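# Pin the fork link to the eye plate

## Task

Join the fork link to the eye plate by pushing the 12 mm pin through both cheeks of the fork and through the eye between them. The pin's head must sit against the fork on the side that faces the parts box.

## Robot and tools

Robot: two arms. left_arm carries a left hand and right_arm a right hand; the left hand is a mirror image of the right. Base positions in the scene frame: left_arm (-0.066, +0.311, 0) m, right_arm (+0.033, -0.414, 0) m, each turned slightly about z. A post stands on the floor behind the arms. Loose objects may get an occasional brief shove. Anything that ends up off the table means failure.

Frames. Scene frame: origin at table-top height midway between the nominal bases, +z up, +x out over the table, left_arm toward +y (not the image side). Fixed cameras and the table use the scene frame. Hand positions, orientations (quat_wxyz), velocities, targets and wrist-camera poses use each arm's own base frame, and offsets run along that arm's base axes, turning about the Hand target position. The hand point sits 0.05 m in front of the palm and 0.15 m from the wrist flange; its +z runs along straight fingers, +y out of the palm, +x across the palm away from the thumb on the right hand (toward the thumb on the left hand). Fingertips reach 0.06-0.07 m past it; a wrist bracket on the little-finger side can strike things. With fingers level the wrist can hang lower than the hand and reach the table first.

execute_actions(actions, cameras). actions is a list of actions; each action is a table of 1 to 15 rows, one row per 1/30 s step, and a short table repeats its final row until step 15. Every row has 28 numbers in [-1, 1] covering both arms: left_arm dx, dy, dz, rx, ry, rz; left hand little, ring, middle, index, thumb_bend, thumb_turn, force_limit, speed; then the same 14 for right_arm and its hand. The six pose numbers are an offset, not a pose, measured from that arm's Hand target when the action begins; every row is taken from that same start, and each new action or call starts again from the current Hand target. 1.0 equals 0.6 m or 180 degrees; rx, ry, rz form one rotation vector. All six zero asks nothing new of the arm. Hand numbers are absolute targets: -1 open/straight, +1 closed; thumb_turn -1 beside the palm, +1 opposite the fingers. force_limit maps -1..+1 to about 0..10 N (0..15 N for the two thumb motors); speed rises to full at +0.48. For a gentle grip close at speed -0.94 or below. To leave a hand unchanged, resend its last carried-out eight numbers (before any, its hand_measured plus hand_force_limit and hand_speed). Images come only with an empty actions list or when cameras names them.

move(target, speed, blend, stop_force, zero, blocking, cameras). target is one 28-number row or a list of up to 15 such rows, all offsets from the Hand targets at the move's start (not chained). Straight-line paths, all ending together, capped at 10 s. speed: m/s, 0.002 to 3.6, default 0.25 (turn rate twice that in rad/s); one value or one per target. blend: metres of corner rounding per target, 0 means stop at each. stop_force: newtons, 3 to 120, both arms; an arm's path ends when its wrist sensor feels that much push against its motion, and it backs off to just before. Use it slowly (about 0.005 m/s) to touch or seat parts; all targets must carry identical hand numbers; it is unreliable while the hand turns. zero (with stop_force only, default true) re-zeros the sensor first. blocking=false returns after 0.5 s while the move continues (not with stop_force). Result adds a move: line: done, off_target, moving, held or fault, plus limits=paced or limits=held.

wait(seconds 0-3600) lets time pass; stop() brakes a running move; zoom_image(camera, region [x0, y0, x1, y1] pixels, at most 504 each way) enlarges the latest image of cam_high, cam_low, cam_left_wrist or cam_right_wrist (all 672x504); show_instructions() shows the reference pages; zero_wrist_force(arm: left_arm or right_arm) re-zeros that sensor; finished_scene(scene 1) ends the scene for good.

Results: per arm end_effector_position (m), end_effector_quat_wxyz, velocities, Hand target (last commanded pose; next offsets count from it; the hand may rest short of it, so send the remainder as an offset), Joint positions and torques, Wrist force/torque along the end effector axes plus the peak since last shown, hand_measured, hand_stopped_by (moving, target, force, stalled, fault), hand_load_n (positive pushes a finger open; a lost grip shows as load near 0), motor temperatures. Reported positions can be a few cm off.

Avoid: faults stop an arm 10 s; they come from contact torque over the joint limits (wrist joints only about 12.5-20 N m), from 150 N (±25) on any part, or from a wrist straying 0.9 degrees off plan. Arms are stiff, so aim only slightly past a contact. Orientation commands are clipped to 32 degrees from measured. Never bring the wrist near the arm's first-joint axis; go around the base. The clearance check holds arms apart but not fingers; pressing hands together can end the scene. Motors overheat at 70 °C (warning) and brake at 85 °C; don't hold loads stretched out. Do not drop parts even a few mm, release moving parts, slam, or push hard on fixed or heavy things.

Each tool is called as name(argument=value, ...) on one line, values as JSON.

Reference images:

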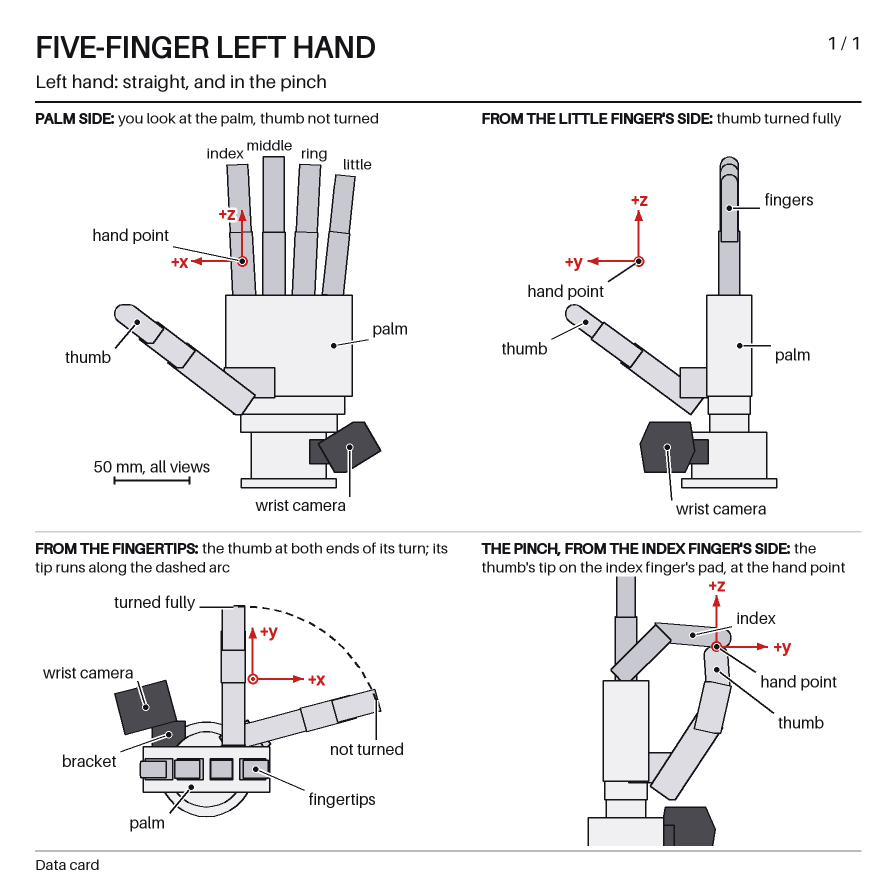

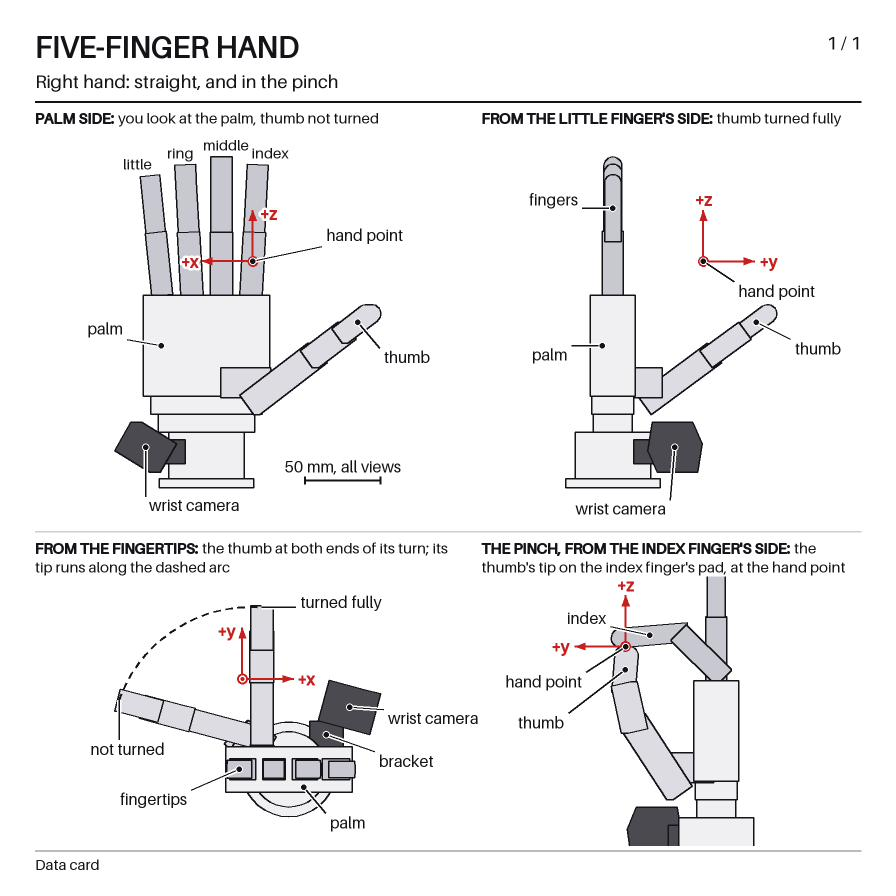

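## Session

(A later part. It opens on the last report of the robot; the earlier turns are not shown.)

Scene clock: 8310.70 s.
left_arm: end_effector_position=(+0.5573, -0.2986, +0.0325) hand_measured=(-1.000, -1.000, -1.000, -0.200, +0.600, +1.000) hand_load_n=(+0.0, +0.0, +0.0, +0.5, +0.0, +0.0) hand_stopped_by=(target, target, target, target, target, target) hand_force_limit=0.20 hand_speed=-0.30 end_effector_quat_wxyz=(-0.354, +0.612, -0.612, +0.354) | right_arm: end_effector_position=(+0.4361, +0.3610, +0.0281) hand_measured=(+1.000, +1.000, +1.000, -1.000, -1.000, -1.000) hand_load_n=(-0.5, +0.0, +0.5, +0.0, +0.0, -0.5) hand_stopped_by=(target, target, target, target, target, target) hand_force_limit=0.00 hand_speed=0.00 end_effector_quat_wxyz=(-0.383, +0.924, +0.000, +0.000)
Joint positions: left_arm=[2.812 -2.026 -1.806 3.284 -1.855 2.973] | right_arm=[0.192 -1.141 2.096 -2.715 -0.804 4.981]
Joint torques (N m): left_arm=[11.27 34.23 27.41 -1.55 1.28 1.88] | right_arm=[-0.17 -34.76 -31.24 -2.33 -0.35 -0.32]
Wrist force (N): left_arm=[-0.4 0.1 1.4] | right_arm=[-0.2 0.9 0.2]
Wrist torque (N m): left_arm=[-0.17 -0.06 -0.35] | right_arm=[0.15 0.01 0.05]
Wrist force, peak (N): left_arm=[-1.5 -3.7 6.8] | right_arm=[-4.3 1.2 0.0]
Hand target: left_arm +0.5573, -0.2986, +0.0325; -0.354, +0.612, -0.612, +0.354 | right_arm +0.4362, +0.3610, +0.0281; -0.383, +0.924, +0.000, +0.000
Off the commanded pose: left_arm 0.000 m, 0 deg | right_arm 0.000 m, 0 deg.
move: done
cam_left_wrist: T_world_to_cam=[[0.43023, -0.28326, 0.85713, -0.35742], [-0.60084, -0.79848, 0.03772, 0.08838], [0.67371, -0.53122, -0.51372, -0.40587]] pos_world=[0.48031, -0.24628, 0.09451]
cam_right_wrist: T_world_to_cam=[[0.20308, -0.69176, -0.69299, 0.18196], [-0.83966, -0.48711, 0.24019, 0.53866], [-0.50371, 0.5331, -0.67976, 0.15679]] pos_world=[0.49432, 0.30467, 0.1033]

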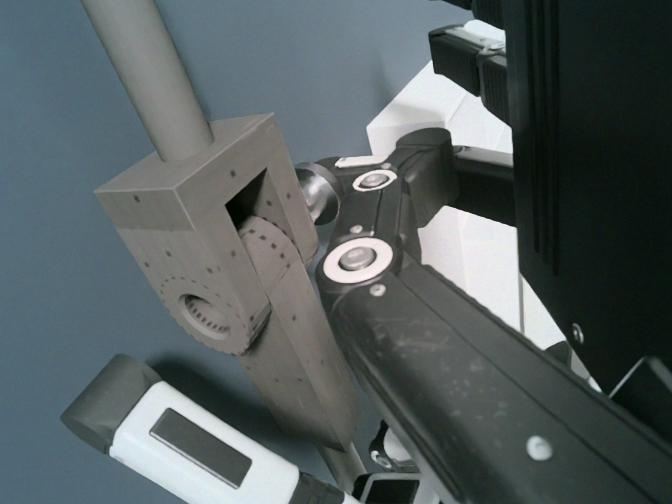

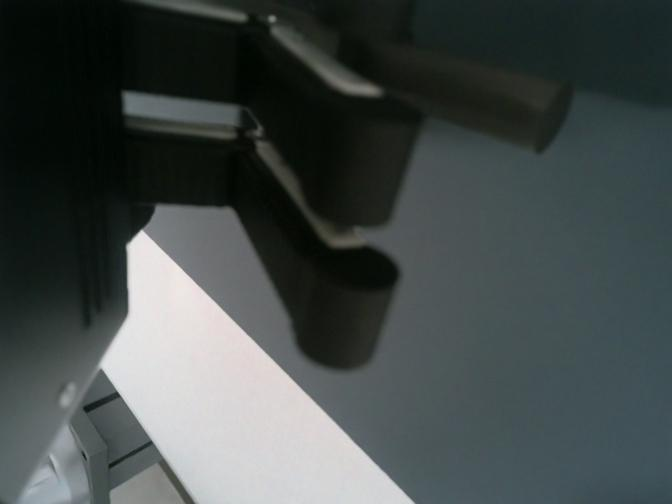

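move(target=[0,0,0,0,0,0,-1,-1,-1,-0.2,0.6,1,0.2,-0.3, 0.0358,0,0,0,0,0,1,1,1,-1,-1,-1,0,0], speed=0.01, stop_force=4)

move(target=[-0.0117,0,0,0,0,0,-1,-1,-1,-0.2,0.6,1,0.2,-0.3, 0,0,0,0,0,0,1,1,1,-1,-1,-1,0,0], speed=0.003, stop_force=9, cameras=["cam_left_wrist"])

zoom_image(camera="cam_left_wrist", region=[80, 120, 380, 420])

Scene clock: 8339.80 s.
left_arm: end_effector_position=(+0.5573, -0.2986, +0.0325) hand_measured=(-1.000, -1.000, -1.000, -0.200, +0.600, +1.000) hand_load_n=(+0.0, +0.0, +0.0, +0.0, +0.0, +0.0) hand_stopped_by=(target, target, target, target, target, target) hand_force_limit=0.20 hand_speed=-0.30 end_effector_quat_wxyz=(-0.354, +0.612, -0.612, +0.354) | right_arm: end_effector_position=(+0.4558, +0.3610, +0.0281) hand_measured=(+1.000, +1.000, +1.000, -1.000, -1.000, -1.000) hand_load_n=(+0.0, +0.0, +0.0, -0.5, +0.0, +0.0) hand_stopped_by=(target, target, target, target, target, target) hand_force_limit=0.00 hand_speed=0.00 end_effector_quat_wxyz=(-0.383, +0.924, +0.000, +0.000)
Joint positions: left_arm=[2.812 -2.025 -1.806 3.284 -1.856 2.973] | right_arm=[0.185 -1.114 2.044 -2.683 -0.803 4.971]
Joint torques (N m): left_arm=[-8.09 49.16 12.99 1.44 -1.49 -2.26] | right_arm=[4.5 -57.6 -6.62 -6.18 1.09 0.81]
Wrist force (N): left_arm=[-0.5 0.1 1.2] | right_arm=[-0.6 1.2 0.2]
Wrist torque (N m): left_arm=[-0.18 -0.02 -0.37] | right_arm=[0.16 0.00 0.01]
Wrist force, peak (N): left_arm=[-0.7 -0.6 2.6] | right_arm=[-4.5 1.1 -1.8]
Hand target: left_arm +0.5573, -0.2986, +0.0325; -0.354, +0.612, -0.612, +0.354 | right_arm +0.4558, +0.3610, +0.0280; -0.383, +0.924, +0.000, +0.000 (not the last commanded pose)
Off the commanded pose: left_arm 0.000 m, 0 deg | right_arm 0.002 m, 0 deg.
move: contact (right_arm)

Scene clock: 8342.73 s.
left_arm: end_effector_position=(+0.5502, -0.2986, +0.0325) hand_measured=(-1.000, -1.000, -1.000, -0.200, +0.600, +1.000) hand_load_n=(+0.0, +0.0, +0.0, +2.5, +0.0, +0.0) hand_stopped_by=(target, target, target, target, target, target) hand_force_limit=0.20 hand_speed=-0.30 end_effector_quat_wxyz=(-0.354, +0.612, -0.612, +0.354) | right_arm: end_effector_position=(+0.4558, +0.3610, +0.0280) hand_measured=(+1.000, +1.000, +1.000, -1.000, -1.000, -1.000) hand_load_n=(+0.0, +0.0, +0.0, +0.0, -0.5, +0.0) hand_stopped_by=(target, target, target, target, target, target) hand_force_limit=0.00 hand_speed=0.00 end_effector_quat_wxyz=(-0.383, +0.924, +0.000, +0.000)
Joint positions: left_arm=[2.806 -2.015 -1.824 3.29 -1.86 2.97] | right_arm=[0.185 -1.114 2.044 -2.683 -0.803 4.971]
Joint torques (N m): left_arm=[-12.73 42.35 22.91 0.61 -0.72 -2.15] | right_arm=[4.75 -57.73 -8.64 -5.4 0 0.74]
Wrist force (N): left_arm=[-0.8 -1.4 3.4] | right_arm=[-3.2 1.1 0.7]
Wrist torque (N m): left_arm=[-0.33 0.03 -0.23] | right_arm=[0.12 0.05 -0.13]
Wrist force, peak (N): left_arm=[-0.7 -1.2 3.6] | right_arm=[-3.3 1.2 0.6]
Hand target: left_arm +0.5503, -0.2986, +0.0325; -0.354, +0.612, -0.612, +0.354 | right_arm +0.4558, +0.3610, +0.0280; -0.383, +0.924, +0.000, +0.000
Off the commanded pose: left_arm 0.000 m, 0 deg | right_arm 0.000 m, 0 deg.
move: done
cam_left_wrist: T_world_to_cam=[[0.43025, -0.28327, 0.85711, -0.35437], [-0.60079, -0.79852, 0.03768, 0.08408], [0.67375, -0.53115, -0.51375, -0.40108]] pos_world=[0.47321, -0.24628, 0.09451]

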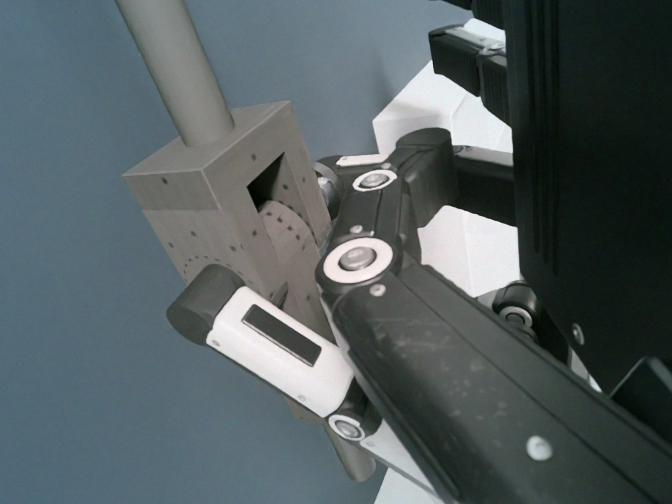

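Scaled by 1.680 from the camera's image (finer frame: 960x720).

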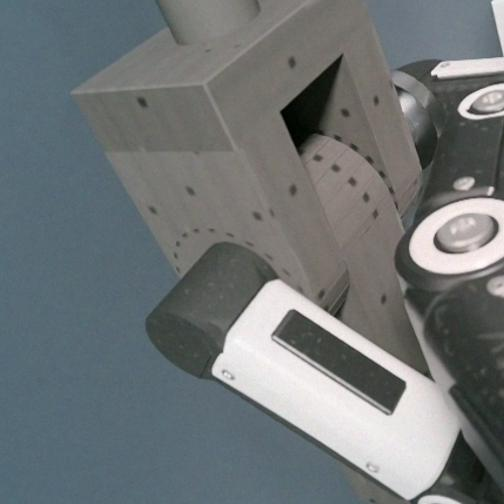

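move(target=[0.0033,0,0,0,0,0,-1,-1,-1,-0.2,0.6,1,0.2,-0.3, -0.0333,0,0,0,0,0,1,1,1,-1,-1,-1,0,0], speed=0.02, cameras=["cam_left_wrist"])

zoom_image(camera="cam_left_wrist", region=[160, 160, 360, 360])

Scene clock: 8350.43 s.
left_arm: end_effector_position=(+0.5523, -0.2986, +0.0325) hand_measured=(-1.000, -1.000, -1.000, -0.200, +0.600, +1.000) hand_load_n=(+0.0, +0.0, +0.0, +0.0, +0.0, +0.0) hand_stopped_by=(target, target, target, target, target, target) hand_force_limit=0.20 hand_speed=-0.30 end_effector_quat_wxyz=(-0.354, +0.612, -0.612, +0.354) | right_arm: end_effector_position=(+0.4356, +0.3610, +0.0281) hand_measured=(+1.000, +1.000, +1.000, -1.000, -1.000, -1.000) hand_load_n=(+0.0, +0.0, +0.0, +0.0, +0.0, +0.0) hand_stopped_by=(target, target, target, target, target, target) hand_force_limit=0.00 hand_speed=0.00 end_effector_quat_wxyz=(-0.383, +0.924, +0.000, +0.000)
Joint positions: left_arm=[2.808 -2.018 -1.819 3.289 -1.859 2.971] | right_arm=[0.192 -1.142 2.097 -2.715 -0.804 4.981]
Joint torques (N m): left_arm=[11.06 34.3 27 -1.58 1.36 1.75] | right_arm=[-0.94 -35.6 -31.32 -2.36 -0.43 -0.42]
Wrist force (N): left_arm=[-0.3 0.2 1.2] | right_arm=[-0.1 1.0 0.2]
Wrist torque (N m): left_arm=[-0.17 -0.04 -0.22] | right_arm=[0.15 0.00 0.05]
Wrist force, peak (N): left_arm=[-1.0 -1.1 3.6] | right_arm=[-3.4 1.2 0.6]
Hand target: left_arm +0.5522, -0.2986, +0.0325; -0.354, +0.612, -0.612, +0.354 | right_arm +0.4358, +0.3610, +0.0280; -0.383, +0.924, +0.000, +0.000
Off the commanded pose: left_arm 0.000 m, 0 deg | right_arm 0.000 m, 0 deg.
move: done
cam_left_wrist: T_world_to_cam=[[0.43025, -0.28327, 0.85711, -0.35523], [-0.60079, -0.79852, 0.03768, 0.08528], [0.67375, -0.53115, -0.51375, -0.40243]] pos_world=[0.47521, -0.24628, 0.09451]

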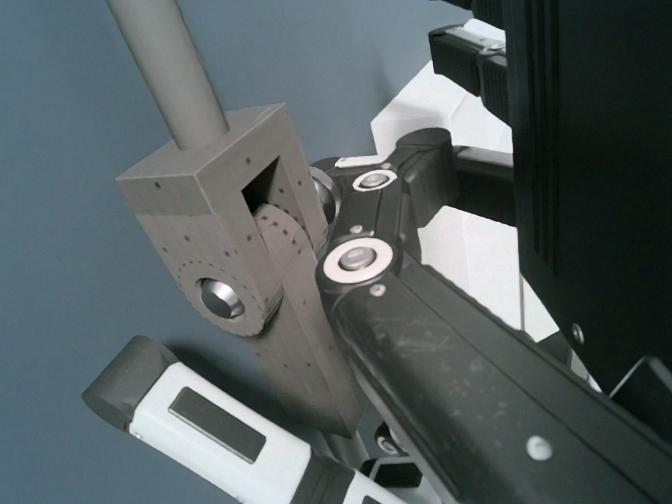

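Scaled by 2.520 from the camera's image (finer frame: 960x720).

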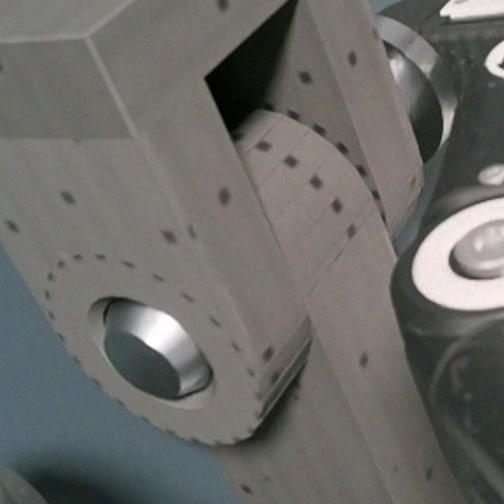

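move(target=[-0.0133,0,0,0,0,0,-1,-1,-1,-0.2,0.6,1,0.2,-0.3, 0,0,0,0,0,0,1,1,1,-1,-1,-1,0,0], speed=0.003, stop_force=5, cameras=["cam_left_wrist"])

zoom_image(camera="cam_left_wrist", region=[160, 160, 360, 360])

Scene clock: 8362.70 s.
left_arm: end_effector_position=(+0.5442, -0.2986, +0.0325) hand_measured=(-1.000, -1.000, -1.000, -0.200, +0.600, +1.000) hand_load_n=(+0.0, +0.0, +0.0, +0.5, +0.0, +0.5) hand_stopped_by=(target, target, target, target, target, target) hand_force_limit=0.20 hand_speed=-0.30 end_effector_quat_wxyz=(-0.354, +0.612, -0.612, +0.354) | right_arm: end_effector_position=(+0.4358, +0.3610, +0.0280) hand_measured=(+1.000, +1.000, +1.000, -1.000, -1.000, -1.000) hand_load_n=(+0.0, +0.0, +0.0, +0.0, +0.0, -0.5) hand_stopped_by=(target, target, target, target, target, target) hand_force_limit=0.00 hand_speed=0.00 end_effector_quat_wxyz=(-0.383, +0.924, +0.000, +0.000)
Joint positions: left_arm=[2.802 -2.005 -1.839 3.295 -1.864 2.967] | right_arm=[0.192 -1.142 2.097 -2.715 -0.804 4.981]
Joint torques (N m): left_arm=[-10.33 41.92 24.16 0.75 -1.12 -1.95] | right_arm=[-4 -34.36 -31.38 -1.82 2.47 -0.64]
Wrist force (N): left_arm=[-0.1 -0.3 1.6] | right_arm=[-0.3 1.1 -0.1]
Wrist torque (N m): left_arm=[-0.21 -0.04 -0.21] | right_arm=[0.19 0.03 0.04]
Wrist force, peak (N): left_arm=[-0.1 -1.0 2.0] | right_arm=[-0.1 1.3 -0.1]
Hand target: left_arm +0.5443, -0.2986, +0.0325; -0.354, +0.612, -0.612, +0.354 | right_arm +0.4358, +0.3610, +0.0280; -0.383, +0.924, +0.000, +0.000
Off the commanded pose: left_arm 0.000 m, 0 deg | right_arm 0.000 m, 0 deg.
move: done
cam_left_wrist: T_world_to_cam=[[0.43023, -0.28326, 0.85713, -0.35178], [-0.60084, -0.79848, 0.03772, 0.08051], [0.67371, -0.53122, -0.51372, -0.39704]] pos_world=[0.46721, -0.24628, 0.09451]

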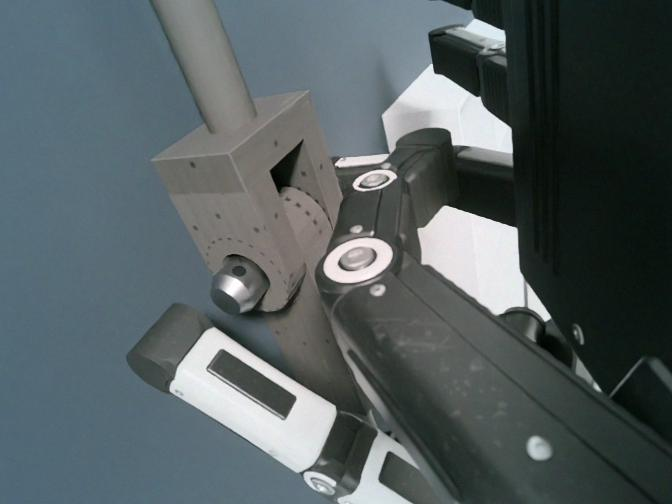

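Scaled by 2.520 from the camera's image (finer frame: 960x720).

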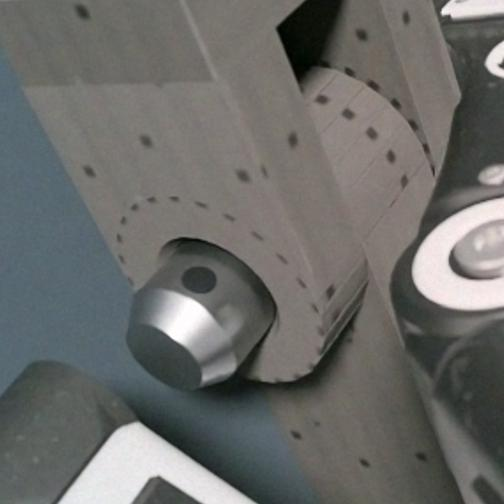

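move(target=[0,0,0,0,0,0,-1,-1,-1,-0.2,0.6,1,0.2,-0.3, -0.0167,-0.1667,0.0167,0,0,0,1,1,1,-1,-1,-1,0,0], speed=0.06)

move(target=[-0.0167,0,0,0,0,0,-1,-1,-1,-0.2,0.6,1,0.2,-0.3, 0,0,0,0,0,0,1,1,1,-1,-1,-1,0,0], speed=0.003, stop_force=3, cameras=["cam_left_wrist","cam_high"])

zoom_image(camera="cam_left_wrist", region=[160, 120, 380, 340])

zoom_image(camera="cam_high", region=[250, 190, 340, 290])

Scene clock: 8376.20 s.
left_arm: end_effector_position=(+0.5443, -0.2986, +0.0325) hand_measured=(-1.000, -1.000, -1.000, -0.200, +0.600, +1.000) hand_load_n=(-0.5, +0.0, +0.0, +0.5, +0.5, +0.0) hand_stopped_by=(target, target, target, target, target, target) hand_force_limit=0.20 hand_speed=-0.30 end_effector_quat_wxyz=(-0.354, +0.612, -0.612, +0.354) | right_arm: end_effector_position=(+0.4257, +0.2610, +0.0381) hand_measured=(+1.000, +1.000, +1.000, -1.000, -1.000, -1.000) hand_load_n=(+0.0, +0.0, +0.0, +0.0, +0.0, +0.0) hand_stopped_by=(target, target, target, target, target, target) hand_force_limit=0.00 hand_speed=0.00 end_effector_quat_wxyz=(-0.383, +0.924, +0.000, +0.000)
Joint positions: left_arm=[2.802 -2.005 -1.839 3.295 -1.864 2.967] | right_arm=[-0.015 -1.291 2.211 -2.477 -0.786 4.692]
Joint torques (N m): left_arm=[11.27 33.81 29.69 -1.06 1.13 1.74] | right_arm=[-0.12 -27.01 -32.82 -5.14 1.92 -0.58]
Wrist force (N): left_arm=[-0.2 0.1 1.6] | right_arm=[-0.4 0.6 0.3]
Wrist torque (N m): left_arm=[-0.16 -0.04 -0.22] | right_arm=[0.10 0.03 0.02]
Wrist force, peak (N): left_arm=[-0.3 0.0 1.7] | right_arm=[-0.4 1.2 0.0]
Hand target: left_arm +0.5443, -0.2986, +0.0325; -0.354, +0.612, -0.612, +0.354 | right_arm +0.4258, +0.2610, +0.0381; -0.383, +0.924, +0.000, +0.000
Off the commanded pose: left_arm 0.000 m, 0 deg | right_arm 0.000 m, 0 deg.
move: done

Scene clock: 8379.53 s.
left_arm: end_effector_position=(+0.5375, -0.2986, +0.0325) hand_measured=(-1.000, -1.000, -1.000, -0.200, +0.600, +1.000) hand_load_n=(+0.0, +0.0, +0.0, +3.0, +0.0, +0.0) hand_stopped_by=(target, target, target, target, target, target) hand_force_limit=0.20 hand_speed=-0.30 end_effector_quat_wxyz=(-0.354, +0.612, -0.612, +0.354) | right_arm: end_effector_position=(+0.4258, +0.2610, +0.0381) hand_measured=(+1.000, +1.000, +1.000, -1.000, -1.000, -1.000) hand_load_n=(+0.0, +0.0, +0.0, -0.5, +0.0, +0.0) hand_stopped_by=(target, target, target, target, target, target) hand_force_limit=0.00 hand_speed=0.00 end_effector_quat_wxyz=(-0.383, +0.924, +0.000, +0.000)
Joint positions: left_arm=[2.796 -1.995 -1.855 3.301 -1.869 2.964] | right_arm=[-0.015 -1.291 2.211 -2.476 -0.786 4.692]
Joint torques (N m): left_arm=[8.29 30.82 28.3 -1.86 1.36 1.32] | right_arm=[-3.67 -27.24 -32.16 -1.68 0.18 -0.67]
Wrist force (N): left_arm=[-1.0 -1.3 4.2] | right_arm=[-0.2 0.7 0.3]
Wrist torque (N m): left_arm=[-0.32 0.01 -0.24] | right_arm=[0.12 0.01 0.04]
Wrist force, peak (N): left_arm=[-0.8 -1.5 4.4] | right_arm=[-0.5 1.1 0.6]
Hand target: left_arm +0.5376, -0.2986, +0.0325; -0.354, +0.612, -0.612, +0.354 (not the last commanded pose) | right_arm +0.4258, +0.2610, +0.0381; -0.383, +0.924, +0.000, +0.000
Off the commanded pose: left_arm 0.003 m, 0 deg | right_arm 0.000 m, 0 deg.
move: contact (left_arm)
cam_left_wrist: T_world_to_cam=[[0.43018, -0.28321, 0.85717, -0.34886], [-0.60084, -0.79848, 0.03772, 0.07648], [0.67375, -0.53125, -0.51365, -0.39256]] pos_world=[0.46051, -0.24628, 0.09451]
Images, in order (width x height): cam_high 672x504, cam_left_wrist 672x504.

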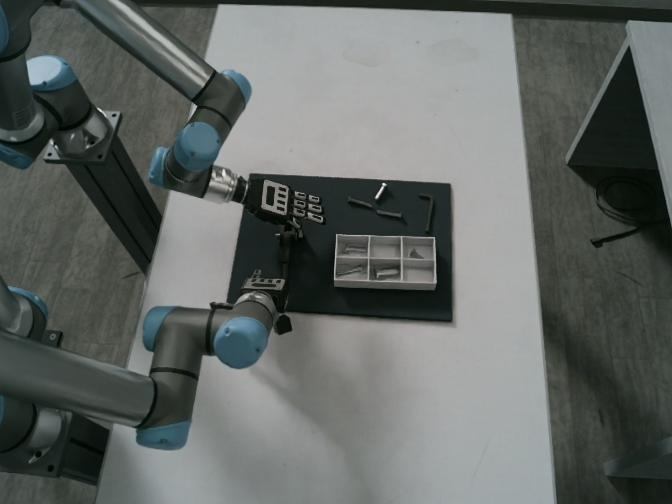

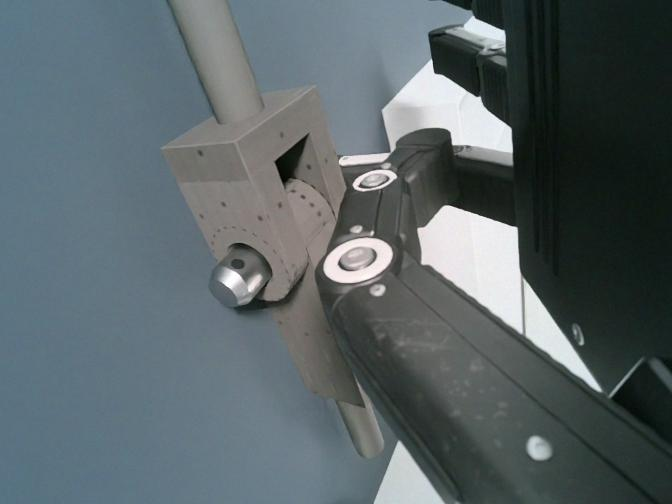

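Scaled by 2.291 from the camera's image (finer frame: 960x720).

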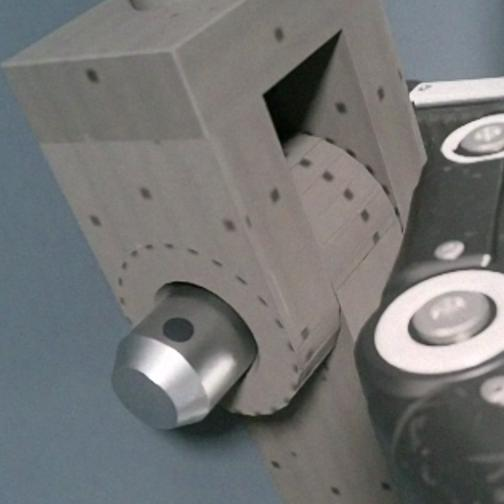

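Scaled by 5.040 from the camera's image (finer frame: 960x720).

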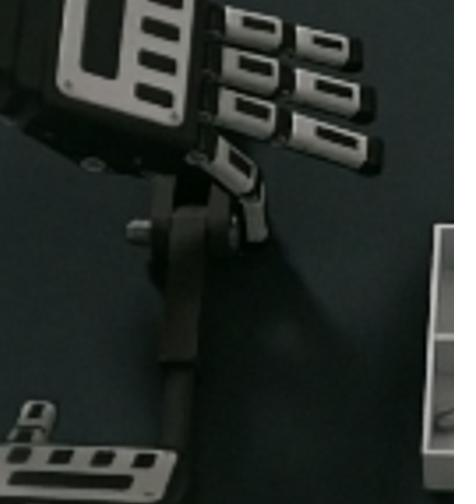

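move(target=[-0.01,0,0,0,0,0,-1,-1,-1,-0.2,0.6,1,0.2,-0.3, 0,0,0,0,0,0,1,1,1,-1,-1,-1,0,0], speed=0.003, stop_force=5, zero=false, cameras=["cam_left_wrist"])

zoom_image(camera="cam_left_wrist", region=[160, 120, 380, 340])

Scene clock: 8393.73 s.
left_arm: end_effector_position=(+0.5315, -0.2986, +0.0325) hand_measured=(-1.000, -1.000, -1.000, -0.200, +0.600, +1.000) hand_load_n=(+0.0, +0.0, +0.0, +3.0, +0.0, +0.0) hand_stopped_by=(target, target, target, target, target, target) hand_force_limit=0.20 hand_speed=-0.30 end_effector_quat_wxyz=(-0.354, +0.612, -0.612, +0.354) | right_arm: end_effector_position=(+0.4258, +0.2610, +0.0381) hand_measured=(+1.000, +1.000, +1.000, -1.000, -1.000, -1.000) hand_load_n=(+0.0, +0.0, +0.0, +0.0, +0.0, -0.5) hand_stopped_by=(target, target, target, target, target, target) hand_force_limit=0.00 hand_speed=0.00 end_effector_quat_wxyz=(-0.383, +0.924, +0.000, +0.000)
Joint positions: left_arm=[2.791 -1.986 -1.87 3.305 -1.873 2.962] | right_arm=[-0.015 -1.291 2.211 -2.476 -0.786 4.692]
Joint torques (N m): left_arm=[-12.41 41.75 22.24 0.79 -0.69 -1.91] | right_arm=[-3.52 -27.06 -31.6 -1.86 0.18 -0.58]
Wrist force (N): left_arm=[-0.7 -1.4 4.0] | right_arm=[-0.3 0.7 0.5]
Wrist torque (N m): left_arm=[-0.33 0.00 -0.22] | right_arm=[0.09 0.01 0.04]
Wrist force, peak (N): left_arm=[-0.8 -1.7 4.5] | right_arm=[-0.5 1.3 0.4]
Hand target: left_arm +0.5316, -0.2986, +0.0325; -0.354, +0.612, -0.612, +0.354 | right_arm +0.4258, +0.2610, +0.0381; -0.383, +0.924, +0.000, +0.000
Off the commanded pose: left_arm 0.000 m, 0 deg | right_arm 0.000 m, 0 deg.
move: done
cam_left_wrist: T_world_to_cam=[[0.43023, -0.28326, 0.85713, -0.34632], [-0.60084, -0.79848, 0.03772, 0.07288], [0.67371, -0.53122, -0.51372, -0.38848]] pos_world=[0.45451, -0.24628, 0.09451]

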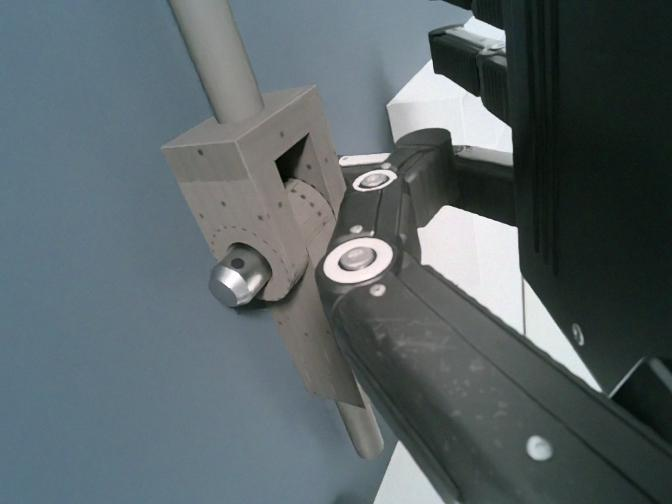

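Scaled by 2.291 from the camera's image (finer frame: 960x720).

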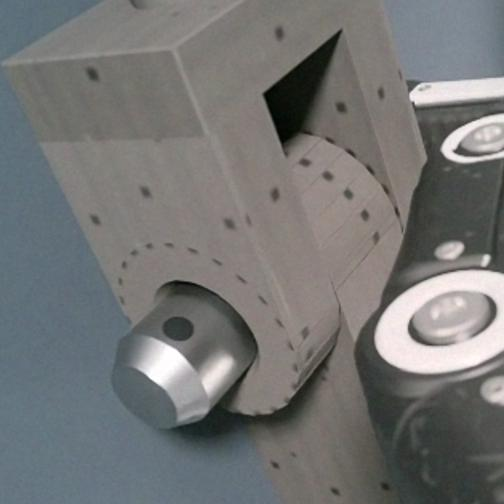

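move(target=[[0.0167,0,0,0,0,0,-1,-1,-1,-0.2,0.6,1,0.2,-0.3, 0,-0.0833,0.1667,0,0,0,1,1,1,-1,-1,-1,0,0],[0.0333,0,0.1833,0,0,0,-1,-1,-1,-0.2,0.6,1,0.2,-0.3, 0,-0.0833,0.1667,0,0,0,1,1,1,-1,-1,-1,0,0]], speed=0.06, cameras=["cam_left_wrist","cam_high"])

zoom_image(camera="cam_high", region=[250, 190, 340, 290])

Scene clock: 8413.03 s.
left_arm: end_effector_position=(+0.5516, -0.2986, +0.1426) hand_measured=(-1.000, -1.000, -1.000, -0.200, +0.600, +1.000) hand_load_n=(+0.0, -0.5, +0.0, +0.0, +0.5, +0.0) hand_stopped_by=(target, target, target, target, target, target) hand_force_limit=0.20 hand_speed=-0.30 end_effector_quat_wxyz=(-0.354, +0.612, -0.612, +0.354) | right_arm: end_effector_position=(+0.4258, +0.2110, +0.1381) hand_measured=(+1.000, +1.000, +1.000, -1.000, -1.000, -1.000) hand_load_n=(+0.0, +0.0, +0.0, +0.0, +0.0, +0.0) hand_stopped_by=(target, target, target, target, target, target) hand_force_limit=0.00 hand_speed=0.00 end_effector_quat_wxyz=(-0.383, +0.924, +0.000, +0.000)
Joint positions: left_arm=[2.807 -1.876 -1.695 3.023 -1.859 2.97] | right_arm=[-0.126 -1.529 2.116 -2.033 -0.793 4.535]
Joint torques (N m): left_arm=[9.51 29.26 14.08 1.88 0.36 1.44] | right_arm=[5.87 -20.43 -12.49 -2.41 2.89 -0.67]
Wrist force (N): left_arm=[-0.5 0.2 1.4] | right_arm=[-0.1 0.7 0.0]
Wrist torque (N m): left_arm=[-0.21 0.01 -0.24] | right_arm=[0.12 0.01 0.05]
Wrist force, peak (N): left_arm=[-0.6 -1.2 4.2] | right_arm=[-0.4 1.2 1.3]
Hand target: left_arm +0.5515, -0.2986, +0.1425; -0.354, +0.612, -0.612, +0.354 | right_arm +0.4258, +0.2110, +0.1381; -0.383, +0.924, +0.000, +0.000
Off the commanded pose: left_arm 0.000 m, 0 deg | right_arm 0.000 m, 0 deg.
move: done
cam_left_wrist: T_world_to_cam=[[0.43004, -0.28321, 0.85724, -0.44921], [-0.60084, -0.79848, 0.03762, 0.08076], [0.67384, -0.53124, -0.51354, -0.3455]] pos_world=[0.47451, -0.24628, 0.20461]
Images, in order (width x height): cam_high 672x504, cam_left_wrist 672x504.

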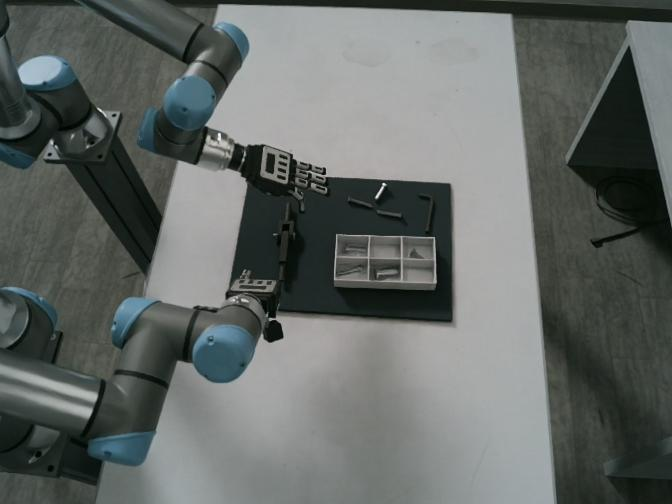

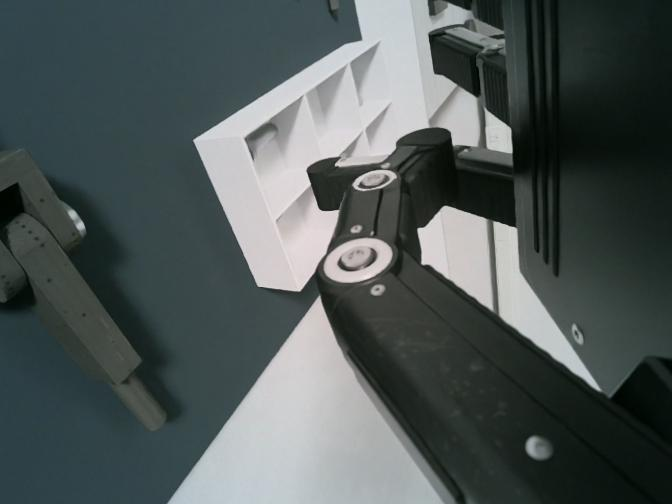

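Scaled by 5.040 from the camera's image (finer frame: 960x720).

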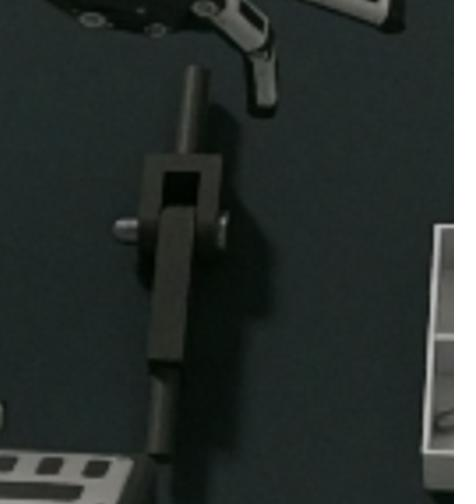

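zoom_image(camera="cam_left_wrist", region=[0, 140, 160, 260])

Scaled by 3.150 from the camera's image (finer frame: 960x720).

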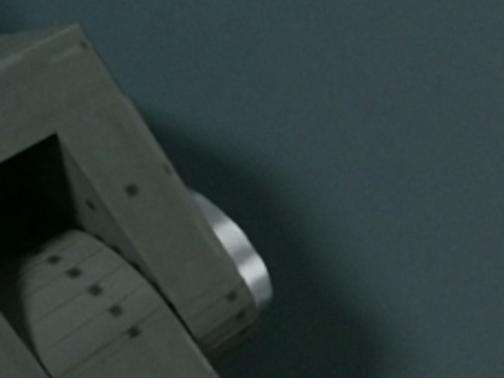

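move(target=[-0.01,0,-0.1,0,0,0,-1,-1,-1,-0.2,0.6,1,0.2,-0.3, 0,0,0,0,0,0,1,1,1,-1,-1,-1,0,0], speed=0.08, cameras=["cam_left_wrist"])

zoom_image(camera="cam_left_wrist", region=[140, 130, 320, 290])

Scene clock: 8425.87 s.
left_arm: end_effector_position=(+0.5455, -0.2986, +0.0824) hand_measured=(-1.000, -1.000, -1.000, -0.200, +0.600, +1.000) hand_load_n=(+0.0, +0.0, +0.0, +0.0, +0.0, +0.0) hand_stopped_by=(target, target, target, target, target, target) hand_force_limit=0.20 hand_speed=-0.30 end_effector_quat_wxyz=(-0.354, +0.612, -0.612, +0.354) | right_arm: end_effector_position=(+0.4258, +0.2110, +0.1381) hand_measured=(+1.000, +1.000, +1.000, -1.000, -1.000, -1.000) hand_load_n=(+0.0, +0.0, +0.0, +0.0, +0.0, +0.0) hand_stopped_by=(target, target, target, target, target, target) hand_force_limit=0.00 hand_speed=0.00 end_effector_quat_wxyz=(-0.383, +0.924, +0.000, +0.000)
Joint positions: left_arm=[2.803 -1.935 -1.787 3.173 -1.863 2.968] | right_arm=[-0.126 -1.529 2.116 -2.033 -0.793 4.535]
Joint torques (N m): left_arm=[-9.22 46.95 30.88 0.49 -0.72 -0.94] | right_arm=[6.08 -20.8 -12.41 -5.12 2.53 -0.67]
Wrist force (N): left_arm=[-0.5 -0.2 1.2] | right_arm=[0.0 0.8 0.5]
Wrist torque (N m): left_arm=[-0.28 0.00 -0.22] | right_arm=[0.10 -0.03 0.05]
Wrist force, peak (N): left_arm=[-0.7 0.3 1.7] | right_arm=[0.1 1.2 0.5]
Hand target: left_arm +0.5455, -0.2986, +0.0825; -0.354, +0.612, -0.612, +0.354 | right_arm +0.4258, +0.2110, +0.1381; -0.383, +0.924, +0.000, +0.000
Off the commanded pose: left_arm 0.000 m, 0 deg | right_arm 0.000 m, 0 deg.
move: done
cam_left_wrist: T_world_to_cam=[[0.43034, -0.28334, 0.85705, -0.39521], [-0.60082, -0.79849, 0.0377, 0.07933], [0.67366, -0.53116, -0.51386, -0.3721]] pos_world=[0.46841, -0.24628, 0.14451]

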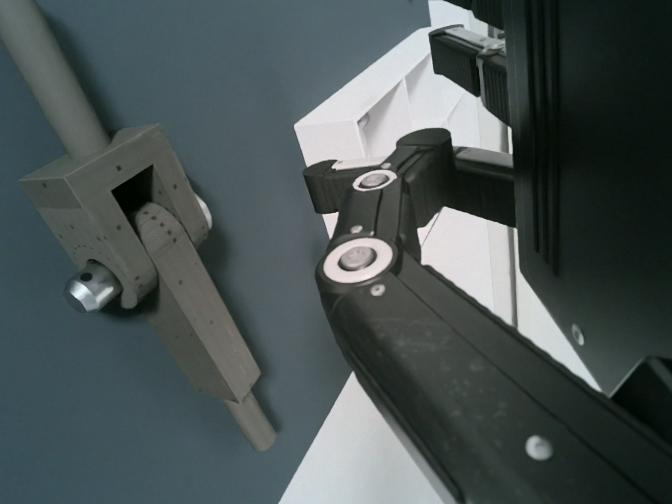

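Scaled by 2.800 from the camera's image (finer frame: 960x720).

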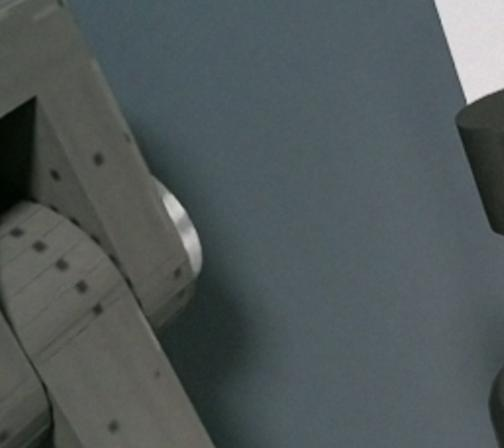

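move(target=[-0.05,0.05,0.1667,0,0,0,-1,-1,-1,-0.2,0.6,1,0.2,-0.3, 0,-0.0833,0.0333,0,0,0,1,1,1,-1,-1,-1,0,0], speed=0.1, cameras=["cam_high"])

zoom_image(camera="cam_high", region=[250, 190, 340, 290])

Scene clock: 8433.27 s.
left_arm: end_effector_position=(+0.5157, -0.2685, +0.1825) hand_measured=(-1.000, -1.000, -1.000, -0.200, +0.600, +1.000) hand_load_n=(+0.0, +0.0, -0.5, +0.0, +0.0, +0.0) hand_stopped_by=(target, target, target, target, target, target) hand_force_limit=0.20 hand_speed=-0.30 end_effector_quat_wxyz=(-0.354, +0.612, -0.612, +0.354) | right_arm: end_effector_position=(+0.4259, +0.1610, +0.1582) hand_measured=(+1.000, +1.000, +1.000, -1.000, -1.000, -1.000) hand_load_n=(+0.0, +0.0, +0.0, +0.0, +0.0, +0.0) hand_stopped_by=(target, target, target, target, target, target) hand_force_limit=0.00 hand_speed=0.00 end_effector_quat_wxyz=(-0.383, +0.924, +0.000, +0.000)
Joint positions: left_arm=[2.85 -1.73 -1.769 2.957 -1.823 2.993] | right_arm=[-0.237 -1.581 2.078 -1.838 -0.813 4.383]
Joint torques (N m): left_arm=[-15.66 31.53 16.4 -0.02 -1.8 -2.08] | right_arm=[2.24 -19.29 -13.31 -4.32 3.28 -0.12]
Wrist force (N): left_arm=[-0.7 0.0 1.7] | right_arm=[-0.2 0.9 -0.1]
Wrist torque (N m): left_arm=[-0.27 0.03 -0.36] | right_arm=[0.14 0.04 0.05]
Wrist force, peak (N): left_arm=[-0.4 -0.4 2.1] | right_arm=[-0.3 0.9 0.8]
Hand target: left_arm +0.5155, -0.2686, +0.1825; -0.354, +0.612, -0.612, +0.354 | right_arm +0.4258, +0.1610, +0.1581; -0.383, +0.924, +0.000, +0.000
Off the commanded pose: left_arm 0.000 m, 0 deg | right_arm 0.000 m, 0 deg.
move: done

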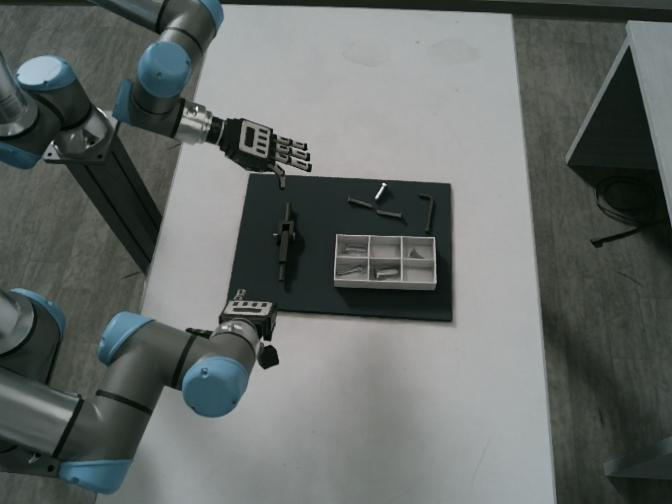

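Scaled by 5.040 from the camera's image (finer frame: 960x720).

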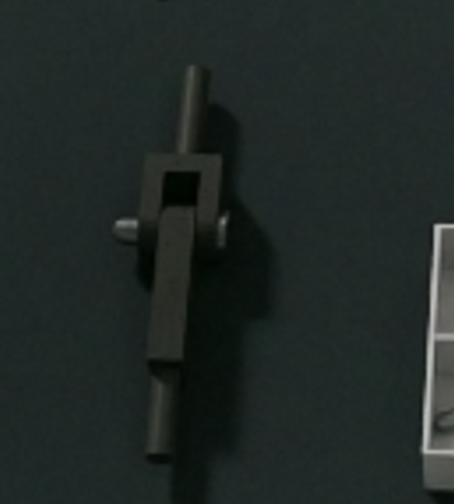

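finished_scene()

The scene is finished: the task was done.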